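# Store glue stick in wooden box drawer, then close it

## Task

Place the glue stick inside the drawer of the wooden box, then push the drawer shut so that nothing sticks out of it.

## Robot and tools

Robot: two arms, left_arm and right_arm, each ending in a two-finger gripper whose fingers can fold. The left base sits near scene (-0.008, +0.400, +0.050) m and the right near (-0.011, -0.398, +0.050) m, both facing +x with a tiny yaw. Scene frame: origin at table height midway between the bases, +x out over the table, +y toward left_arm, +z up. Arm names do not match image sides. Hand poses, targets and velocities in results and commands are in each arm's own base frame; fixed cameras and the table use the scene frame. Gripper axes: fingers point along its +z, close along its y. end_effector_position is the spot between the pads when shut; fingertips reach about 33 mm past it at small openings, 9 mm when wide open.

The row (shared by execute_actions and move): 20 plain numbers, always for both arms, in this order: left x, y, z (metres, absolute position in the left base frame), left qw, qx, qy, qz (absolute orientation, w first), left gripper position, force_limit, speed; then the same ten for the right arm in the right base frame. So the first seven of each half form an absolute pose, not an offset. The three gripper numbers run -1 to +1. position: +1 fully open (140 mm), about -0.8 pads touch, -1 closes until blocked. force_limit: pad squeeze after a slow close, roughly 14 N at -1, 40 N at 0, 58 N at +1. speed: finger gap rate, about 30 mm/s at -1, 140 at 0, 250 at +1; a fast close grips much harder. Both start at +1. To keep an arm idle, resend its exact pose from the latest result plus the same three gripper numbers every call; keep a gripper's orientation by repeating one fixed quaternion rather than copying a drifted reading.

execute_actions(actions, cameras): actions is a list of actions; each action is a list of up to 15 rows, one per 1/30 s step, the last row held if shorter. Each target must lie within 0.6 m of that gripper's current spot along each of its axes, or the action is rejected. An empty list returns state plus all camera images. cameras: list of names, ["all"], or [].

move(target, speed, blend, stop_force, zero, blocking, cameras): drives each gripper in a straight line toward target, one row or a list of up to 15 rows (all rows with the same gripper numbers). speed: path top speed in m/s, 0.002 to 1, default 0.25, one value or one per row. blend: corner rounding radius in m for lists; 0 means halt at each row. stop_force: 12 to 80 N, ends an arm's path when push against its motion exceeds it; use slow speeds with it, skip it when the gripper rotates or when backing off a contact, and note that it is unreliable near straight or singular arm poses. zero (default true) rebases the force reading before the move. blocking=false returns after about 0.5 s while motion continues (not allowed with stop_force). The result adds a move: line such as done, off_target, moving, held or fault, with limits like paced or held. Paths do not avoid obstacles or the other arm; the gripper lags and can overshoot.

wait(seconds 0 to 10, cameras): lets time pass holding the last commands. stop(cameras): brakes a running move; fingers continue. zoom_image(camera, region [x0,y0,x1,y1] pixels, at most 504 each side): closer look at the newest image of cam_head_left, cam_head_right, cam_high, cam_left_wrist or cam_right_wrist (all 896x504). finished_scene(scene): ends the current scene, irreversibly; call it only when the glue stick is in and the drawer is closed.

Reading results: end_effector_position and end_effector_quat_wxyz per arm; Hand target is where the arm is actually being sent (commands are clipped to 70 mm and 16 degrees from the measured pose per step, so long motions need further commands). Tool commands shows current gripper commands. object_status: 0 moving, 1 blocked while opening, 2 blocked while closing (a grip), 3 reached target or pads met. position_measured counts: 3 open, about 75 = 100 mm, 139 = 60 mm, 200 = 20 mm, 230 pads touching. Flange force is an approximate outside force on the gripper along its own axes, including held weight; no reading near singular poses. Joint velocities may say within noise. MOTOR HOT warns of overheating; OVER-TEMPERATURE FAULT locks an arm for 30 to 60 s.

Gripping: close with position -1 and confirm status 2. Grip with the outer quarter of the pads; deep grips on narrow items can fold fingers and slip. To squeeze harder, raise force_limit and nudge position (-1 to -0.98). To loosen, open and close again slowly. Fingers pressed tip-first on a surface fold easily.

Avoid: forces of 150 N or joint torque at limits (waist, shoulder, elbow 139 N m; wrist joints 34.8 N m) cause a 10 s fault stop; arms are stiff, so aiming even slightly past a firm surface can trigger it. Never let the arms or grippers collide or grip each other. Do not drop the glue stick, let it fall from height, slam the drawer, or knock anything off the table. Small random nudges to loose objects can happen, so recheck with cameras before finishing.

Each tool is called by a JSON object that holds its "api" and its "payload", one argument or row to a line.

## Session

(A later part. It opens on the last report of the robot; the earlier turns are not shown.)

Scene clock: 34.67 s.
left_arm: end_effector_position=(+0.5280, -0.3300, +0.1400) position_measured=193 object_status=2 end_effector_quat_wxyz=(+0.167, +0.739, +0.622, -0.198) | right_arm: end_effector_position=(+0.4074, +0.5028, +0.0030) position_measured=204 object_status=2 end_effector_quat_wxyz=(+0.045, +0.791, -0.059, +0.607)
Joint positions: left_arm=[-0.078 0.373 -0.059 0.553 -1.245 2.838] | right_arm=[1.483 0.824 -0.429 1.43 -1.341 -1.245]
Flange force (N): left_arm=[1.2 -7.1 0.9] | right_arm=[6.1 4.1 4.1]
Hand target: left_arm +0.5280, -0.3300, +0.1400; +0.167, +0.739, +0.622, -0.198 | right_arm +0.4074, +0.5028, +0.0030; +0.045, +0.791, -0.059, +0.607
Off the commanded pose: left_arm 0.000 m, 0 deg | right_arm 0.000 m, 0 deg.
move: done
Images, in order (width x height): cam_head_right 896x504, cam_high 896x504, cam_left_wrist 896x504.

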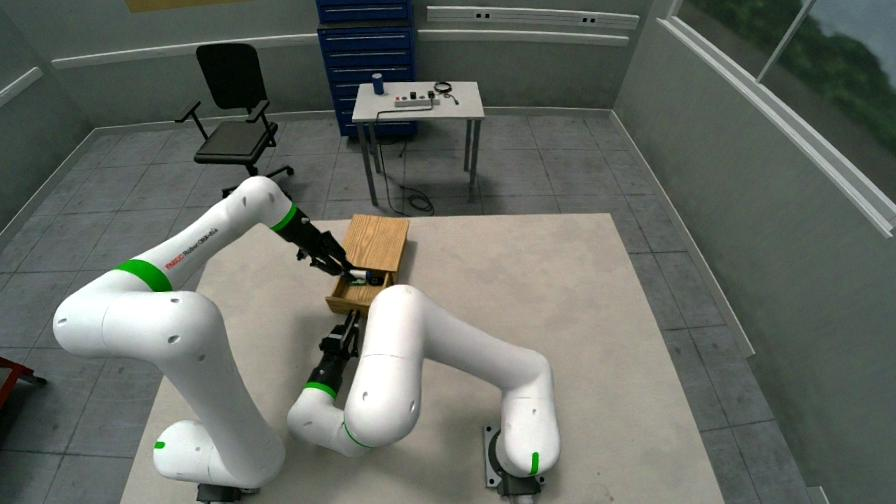

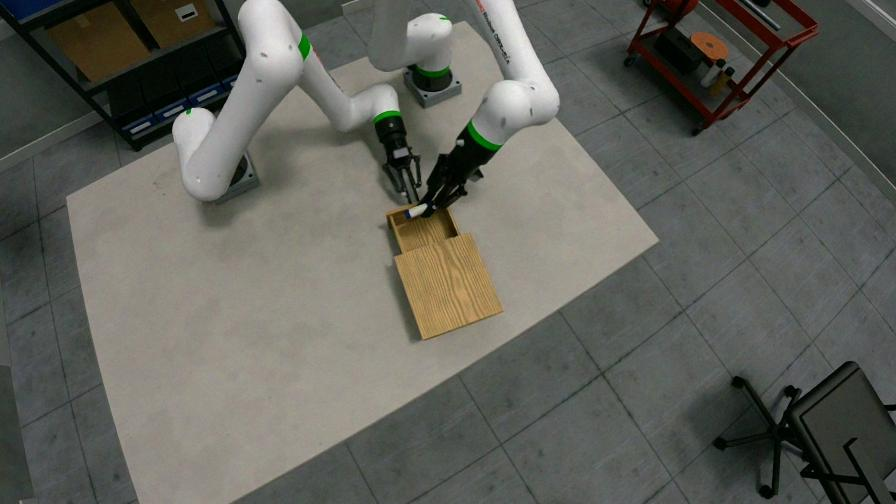

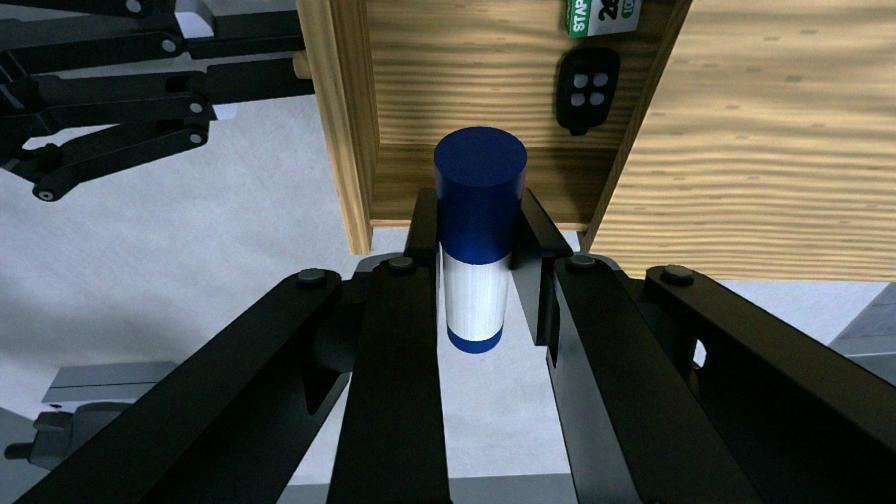

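{"api": "move", "payload": {
  "target": [0.529,-0.332,0.10,0.1584,0.7637,0.5913,-0.2046,-1,-0.5,-1,0.4074,0.5028,0.003,0.0451,0.7912,-0.0588,0.6071,-1,-0.5,-1],
  "cameras": ["cam_left_wrist","cam_high"],
  "speed": 0.12
}}

{"api": "zoom_image", "payload": {
  "camera": "cam_high",
  "region": [370, 170, 520, 350]
}}

Scene clock: 35.90 s.
left_arm: end_effector_position=(+0.5290, -0.3320, +0.1000) position_measured=193 object_status=2 end_effector_quat_wxyz=(+0.158, +0.764, +0.591, -0.205) | right_arm: end_effector_position=(+0.4074, +0.5028, +0.0030) position_measured=204 object_status=2 end_effector_quat_wxyz=(+0.045, +0.791, -0.059, +0.607)
Joint positions: left_arm=[-0.084 0.441 -0.06 0.552 -1.221 2.739] | right_arm=[1.483 0.824 -0.429 1.43 -1.341 -1.245]
Flange force (N): left_arm=[0.3 -6.6 0.5] | right_arm=[6.2 4.0 3.8]
Hand target: left_arm +0.5290, -0.3320, +0.1000; +0.158, +0.764, +0.591, -0.205 | right_arm +0.4074, +0.5028, +0.0030; +0.045, +0.791, -0.059, +0.607
Off the commanded pose: left_arm 0.000 m, 0 deg | right_arm 0.000 m, 0 deg.
move: done
Images, in order (width x height): cam_high 896x504, cam_left_wrist 896x504.

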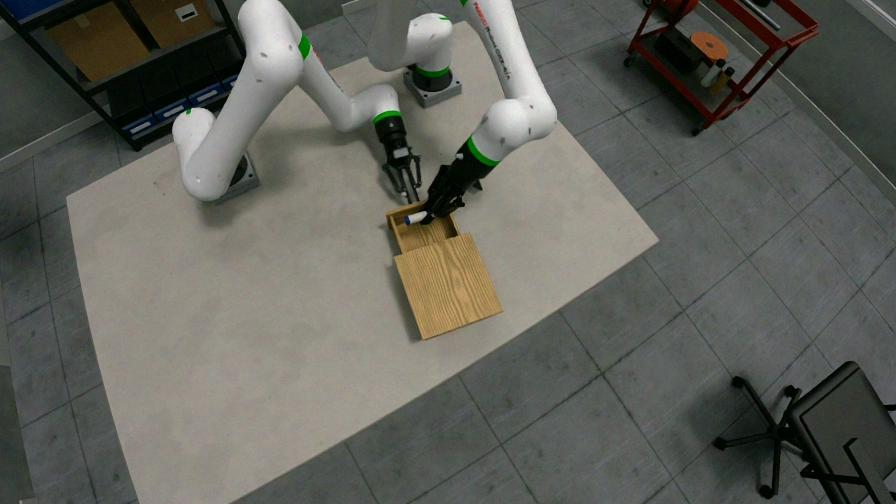

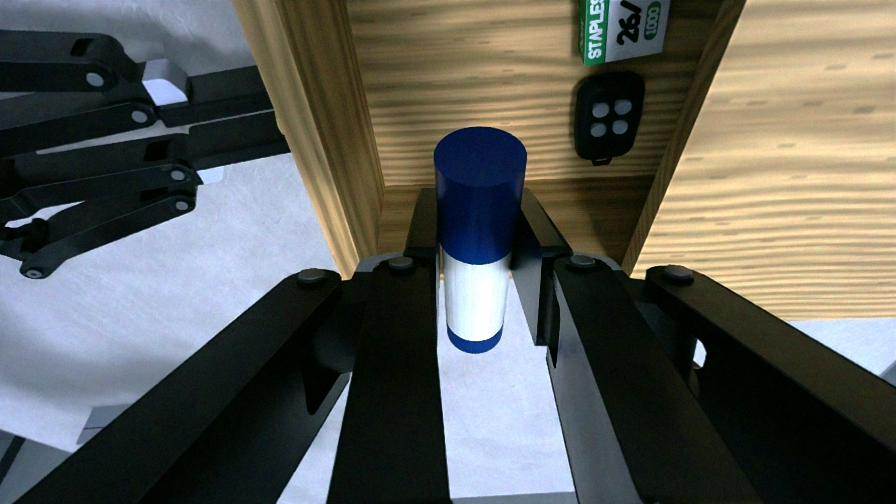

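Scaled by 2.800 from the camera's 896x504 image, which has a finer 1280x720 frame.

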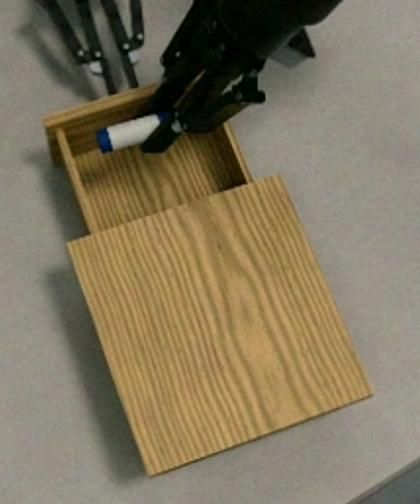

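{"api": "move", "payload": {
  "target": [
    [0.538,-0.334,0.08,0.1584,0.7637,0.5913,-0.2046,-1,-0.5,-1,0.4074,0.5028,0.003,0.0451,0.7912,-0.0588,0.6071,-1,-0.5,-1],
    [0.538,-0.334,0.03,0.1584,0.7637,0.5913,-0.2046,-1,-0.5,-1,0.4074,0.5028,0.003,0.0451,0.7912,-0.0588,0.6071,-1,-0.5,-1]
  ],
  "cameras": ["cam_left_wrist","cam_right_wrist"],
  "speed": 0.1,
  "stop_force": 14
}}

Scene clock: 37.97 s.
left_arm: end_effector_position=(+0.5380, -0.3340, +0.0300) position_measured=193 object_status=2 end_effector_quat_wxyz=(+0.158, +0.764, +0.591, -0.205) | right_arm: end_effector_position=(+0.4074, +0.5028, +0.0030) position_measured=204 object_status=2 end_effector_quat_wxyz=(+0.045, +0.791, -0.059, +0.607)
Joint positions: left_arm=[-0.09 0.53 -0.112 0.587 -1.1 2.661] | right_arm=[1.483 0.824 -0.429 1.43 -1.341 -1.245]
Flange force (N): left_arm=[-0.3 -8.4 -0.4] | right_arm=[6.1 3.7 4.1]
Hand target: left_arm +0.5380, -0.3340, +0.0300; +0.158, +0.764, +0.591, -0.205 | right_arm +0.4074, +0.5028, +0.0030; +0.045, +0.791, -0.059, +0.607
Off the commanded pose: left_arm 0.000 m, 0 deg | right_arm 0.000 m, 0 deg.
move: done
Images, in order (width x height): cam_left_wrist 896x504, cam_right_wrist 896x504.

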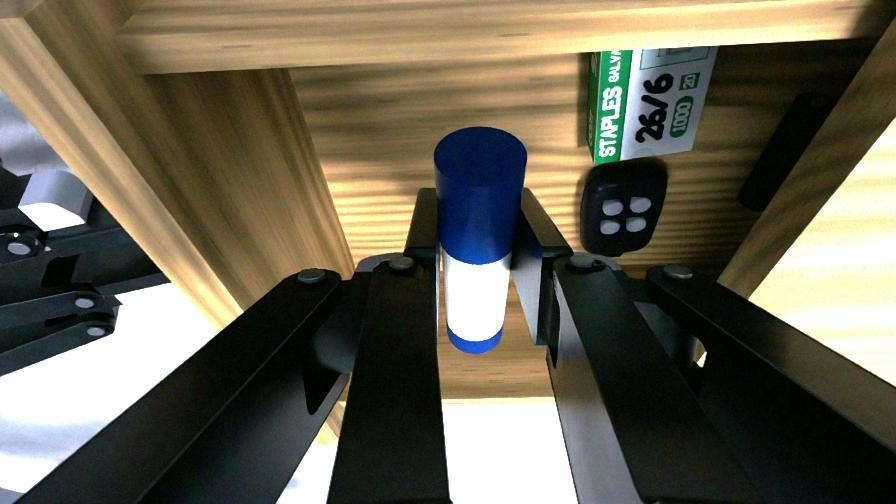

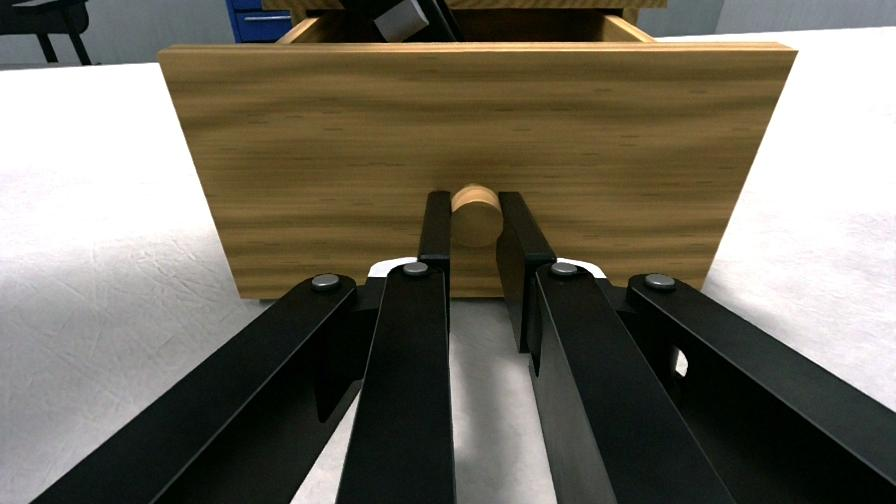

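{"api": "move", "payload": {
  "target": [0.538,-0.334,0.001,0.1584,0.7637,0.5913,-0.2046,-1,-0.5,-1,0.4074,0.5028,0.003,0.0451,0.7912,-0.0588,0.6071,-1,-0.5,-1],
  "cameras": ["cam_left_wrist"],
  "speed": 0.05,
  "stop_force": 13
}}

Scene clock: 39.53 s.
left_arm: end_effector_position=(+0.5380, -0.3340, +0.0010) position_measured=193 object_status=2 end_effector_quat_wxyz=(+0.158, +0.764, +0.591, -0.205) | right_arm: end_effector_position=(+0.4074, +0.5028, +0.0030) position_measured=204 object_status=2 end_effector_quat_wxyz=(+0.045, +0.791, -0.059, +0.607)
Joint positions: left_arm=[-0.093 0.564 -0.139 0.606 -1.048 2.624] | right_arm=[1.483 0.824 -0.429 1.43 -1.341 -1.245]
Flange force (N): left_arm=[-2.7 -9.3 -6.7] | right_arm=[4.2 4.5 3.7]
Hand target: left_arm +0.5380, -0.3340, +0.0010; +0.158, +0.764, +0.591, -0.205 | right_arm +0.4074, +0.5028, +0.0030; +0.045, +0.791, -0.059, +0.607
Off the commanded pose: left_arm 0.000 m, 0 deg | right_arm 0.000 m, 0 deg.
move: done
Images, in order (width x height): cam_left_wrist 896x504.

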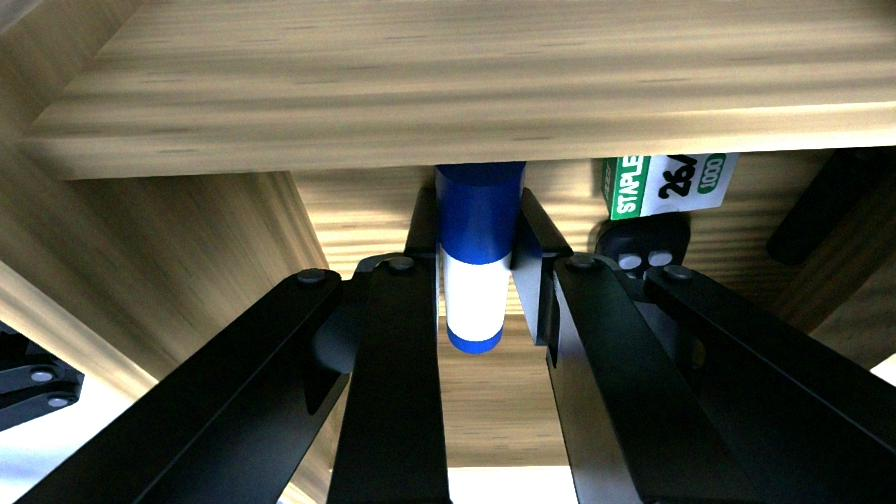

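{"api": "move", "payload": {
  "target": [0.538,-0.334,0.001,0.1584,0.7637,0.5913,-0.2046,-0.40,-0.5,-1,0.4074,0.5028,0.003,0.0451,0.7912,-0.0588,0.6071,-1,-0.5,-1],
  "cameras": ["cam_left_wrist"],
  "speed": 0.03
}}

Scene clock: 40.27 s.
left_arm: end_effector_position=(+0.5380, -0.3340, +0.0010) position_measured=179 object_status=0 end_effector_quat_wxyz=(+0.158, +0.764, +0.591, -0.205) | right_arm: end_effector_position=(+0.4074, +0.5028, +0.0030) position_measured=204 object_status=2 end_effector_quat_wxyz=(+0.045, +0.791, -0.059, +0.607)
Joint positions: left_arm=[-0.093 0.564 -0.139 0.606 -1.048 2.624] | right_arm=[1.483 0.824 -0.429 1.43 -1.341 -1.245]
Flange force (N): left_arm=[-0.4 -7.9 -1.2] | right_arm=[6.0 3.7 4.0]
Hand target: left_arm +0.5380, -0.3340, +0.0010; +0.158, +0.764, +0.591, -0.205 | right_arm +0.4074, +0.5028, +0.0030; +0.045, +0.791, -0.059, +0.607
Off the commanded pose: left_arm 0.000 m, 0 deg | right_arm 0.000 m, 0 deg.
move: done
Images, in order (width x height): cam_left_wrist 896x504.

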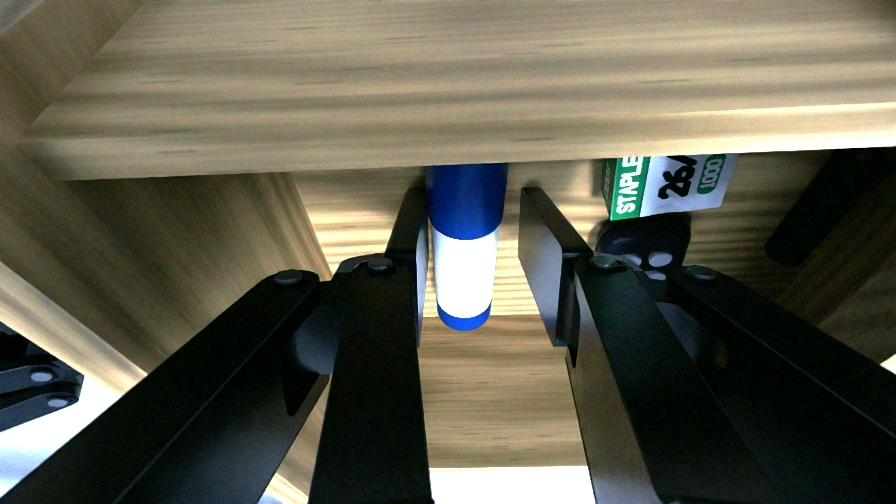

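{"api": "move", "payload": {
  "target": [
    [0.538,-0.334,0.12,0.1584,0.7637,0.5913,-0.2046,-0.40,-0.5,-1,0.4074,0.5028,0.003,0.0451,0.7912,-0.0588,0.6071,-1,-0.5,-1],
    [0.528,-0.25,0.24,0.1584,0.7637,0.5913,-0.2046,-0.40,-0.5,-1,0.4074,0.5028,0.003,0.0451,0.7912,-0.0588,0.6071,-1,-0.5,-1]
  ],
  "cameras": ["cam_left_wrist","cam_high"],
  "speed": [0.12,0.25],
  "blend": [0.02,0]
}}

{"api": "zoom_image", "payload": {
  "camera": "cam_high",
  "region": [370, 170, 520, 350]
}}

Scene clock: 42.43 s.
left_arm: end_effector_position=(+0.5280, -0.2500, +0.2400) position_measured=179 object_status=3 end_effector_quat_wxyz=(+0.158, +0.764, +0.591, -0.205) | right_arm: end_effector_position=(+0.4074, +0.5028, +0.0030) position_measured=204 object_status=2 end_effector_quat_wxyz=(+0.045, +0.791, -0.059, +0.607)
Joint positions: left_arm=[0.065 0.329 0.131 0.495 -1.553 2.769] | right_arm=[1.483 0.824 -0.429 1.43 -1.341 -1.245]
Flange force (N): left_arm=[0.5 -8.9 2.3] | right_arm=[6.1 3.8 3.9]
Hand target: left_arm +0.5280, -0.2500, +0.2400; +0.158, +0.764, +0.591, -0.205 | right_arm +0.4074, +0.5028, +0.0030; +0.045, +0.791, -0.059, +0.607
Off the commanded pose: left_arm 0.000 m, 0 deg | right_arm 0.000 m, 0 deg.
move: done
Images, in order (width x height): cam_high 896x504, cam_left_wrist 896x504.

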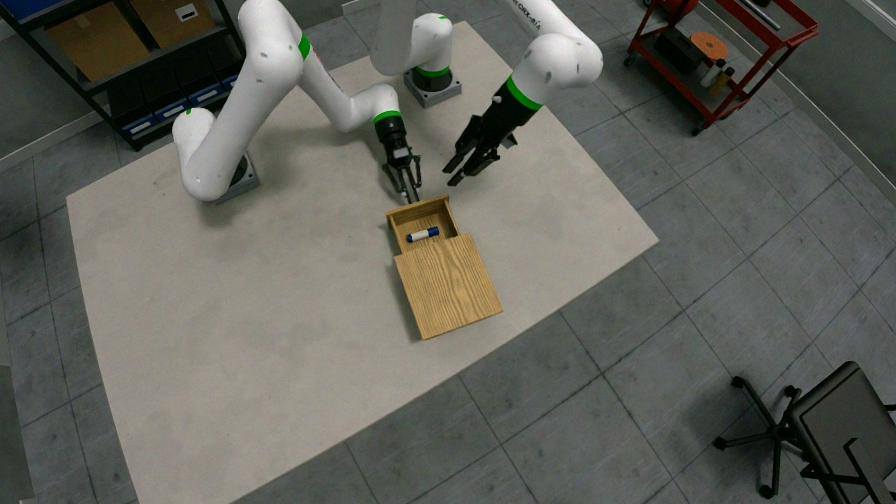

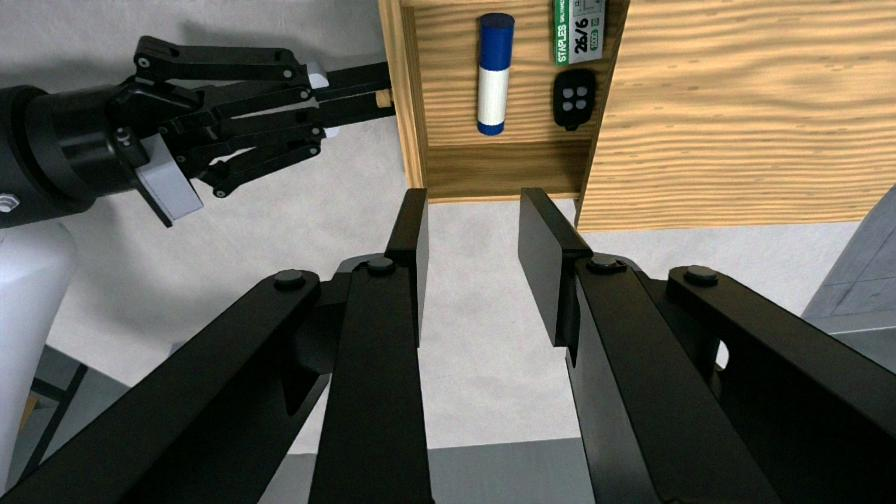

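Scaled by 2.800 from the camera's 896x504 image, which has a finer 1280x720 frame.

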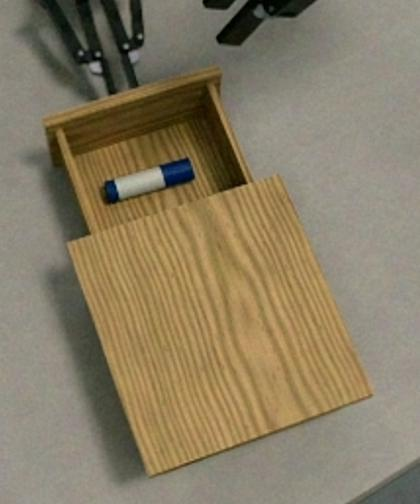

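{"api": "move", "payload": {
  "target": [0.528,-0.25,0.24,0.1584,0.7637,0.5913,-0.2046,-0.40,-0.5,-1,0.537,0.4838,0.003,0.0451,0.7912,-0.0588,0.6071,-1,-0.5,-1],
  "cameras": ["cam_right_wrist","cam_high"],
  "speed": 0.06,
  "stop_force": 25
}}

{"api": "zoom_image", "payload": {
  "camera": "cam_high",
  "region": [370, 170, 520, 350]
}}

Scene clock: 45.60 s.
left_arm: end_effector_position=(+0.5280, -0.2500, +0.2400) position_measured=179 object_status=3 end_effector_quat_wxyz=(+0.158, +0.764, +0.591, -0.205) | right_arm: end_effector_position=(+0.5370, +0.4838, +0.0030) position_measured=204 object_status=2 end_effector_quat_wxyz=(+0.045, +0.791, -0.059, +0.607)
Joint positions: left_arm=[0.065 0.33 0.131 0.495 -1.553 2.769] | right_arm=[1.189 0.841 -0.393 1.704 -1.247 -1.224]
Flange force (N): left_arm=[0.6 -8.8 2.3] | right_arm=[6.0 7.1 -9.6]
Hand target: left_arm +0.5280, -0.2500, +0.2400; +0.158, +0.764, +0.591, -0.205 | right_arm +0.5370, +0.4838, +0.0030; +0.045, +0.791, -0.059, +0.607
Off the commanded pose: left_arm 0.000 m, 0 deg | right_arm 0.000 m, 0 deg.
move: done
Images, in order (width x height): cam_high 896x504, cam_right_wrist 896x504.

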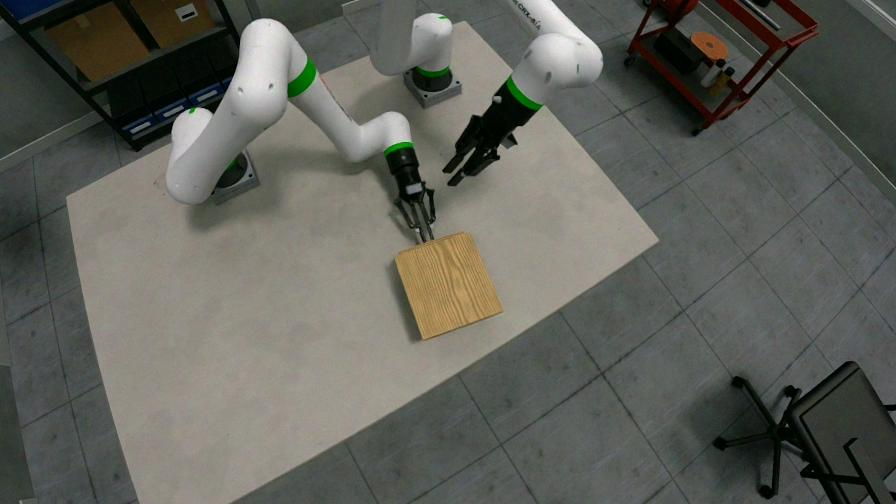

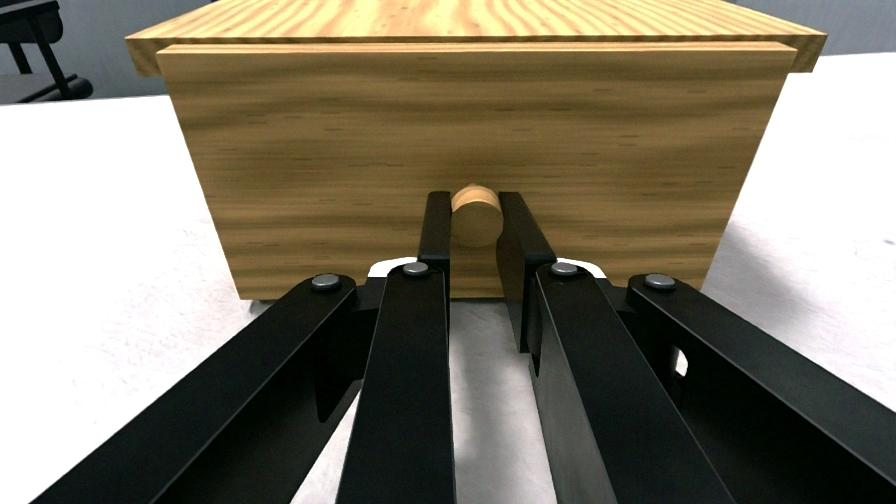

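Scaled by 2.800 from the camera's 896x504 image, which has a finer 1280x720 frame.

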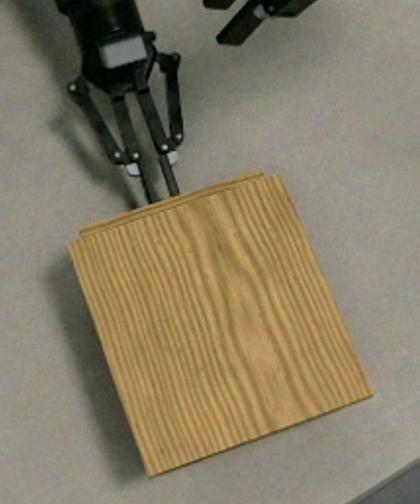

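{"api": "move", "payload": {
  "target": [
    [0.528,-0.25,0.24,0.1584,0.7637,0.5913,-0.2046,-0.40,-0.5,-1,0.537,0.4838,0.003,0.0451,0.7912,-0.0588,0.6071,-0.3,-0.5,-1],
    [0.528,-0.25,0.24,0.1584,0.7637,0.5913,-0.2046,-0.40,-0.5,-1,0.448,0.497,0.018,0.0451,0.7912,-0.0588,0.6071,-0.3,-0.5,-1]
  ],
  "cameras": ["cam_right_wrist","cam_high"],
  "speed": 0.1
}}

{"api": "zoom_image", "payload": {
  "camera": "cam_high",
  "region": [370, 170, 520, 350]
}}

Scene clock: 48.03 s.
left_arm: end_effector_position=(+0.5280, -0.2500, +0.2400) position_measured=179 object_status=3 end_effector_quat_wxyz=(+0.158, +0.764, +0.591, -0.205) | right_arm: end_effector_position=(+0.4480, +0.4970, +0.0180) position_measured=167 object_status=3 end_effector_quat_wxyz=(+0.045, +0.791, -0.059, +0.607)
Joint positions: left_arm=[0.065 0.33 0.131 0.495 -1.553 2.769] | right_arm=[1.391 0.794 -0.436 1.511 -1.314 -1.219]
Flange force (N): left_arm=[0.7 -8.6 2.4] | right_arm=[6.9 4.0 3.5]
Hand target: left_arm +0.5280, -0.2500, +0.2400; +0.158, +0.764, +0.591, -0.205 | right_arm +0.4480, +0.4970, +0.0180; +0.045, +0.791, -0.059, +0.607
Off the commanded pose: left_arm 0.000 m, 0 deg | right_arm 0.000 m, 0 deg.
move: done
Images, in order (width x height): cam_high 896x504, cam_right_wrist 896x504.

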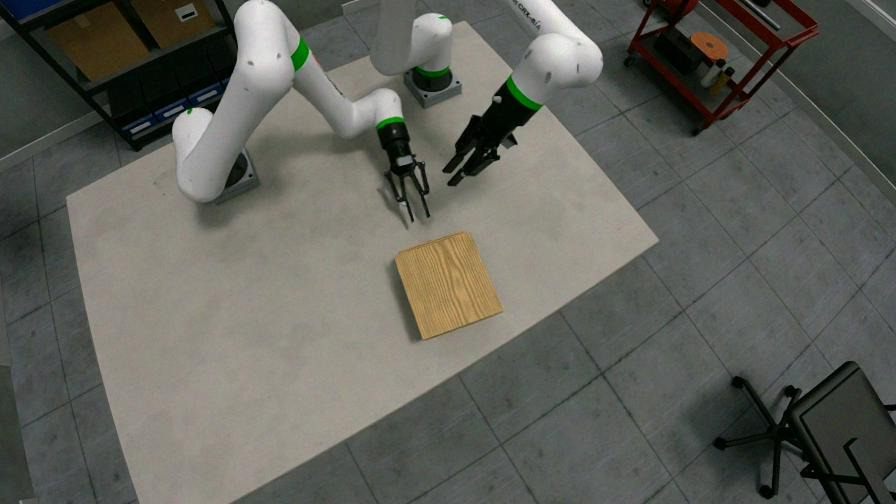

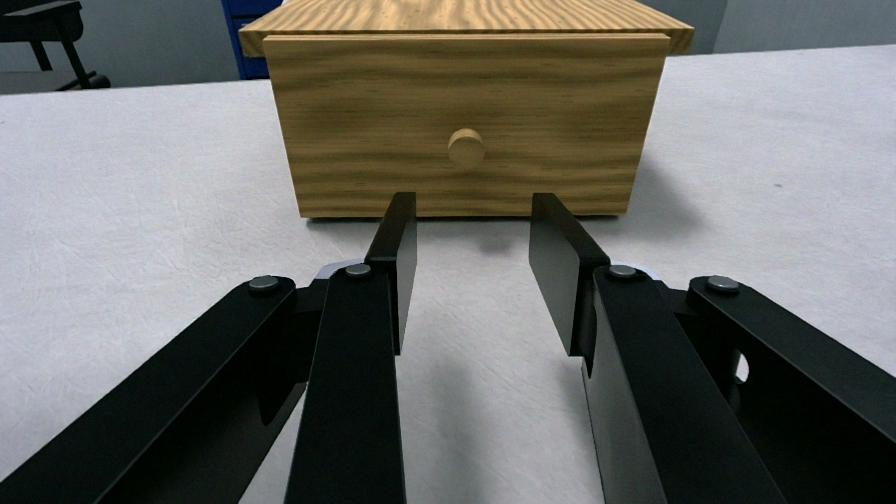

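Scaled by 2.800 from the camera's 896x504 image, which has a finer 1280x720 frame.

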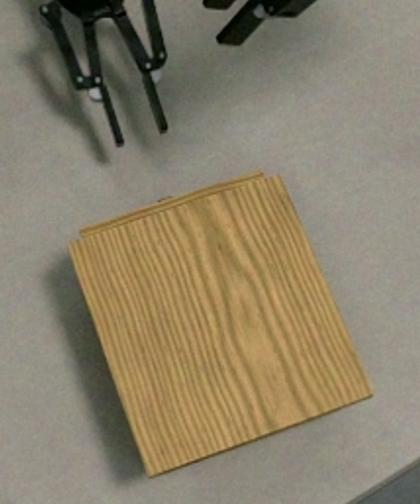

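{"api": "finished_scene", "payload": {
  "scene": 2
}}

The scene is finished: the task was done.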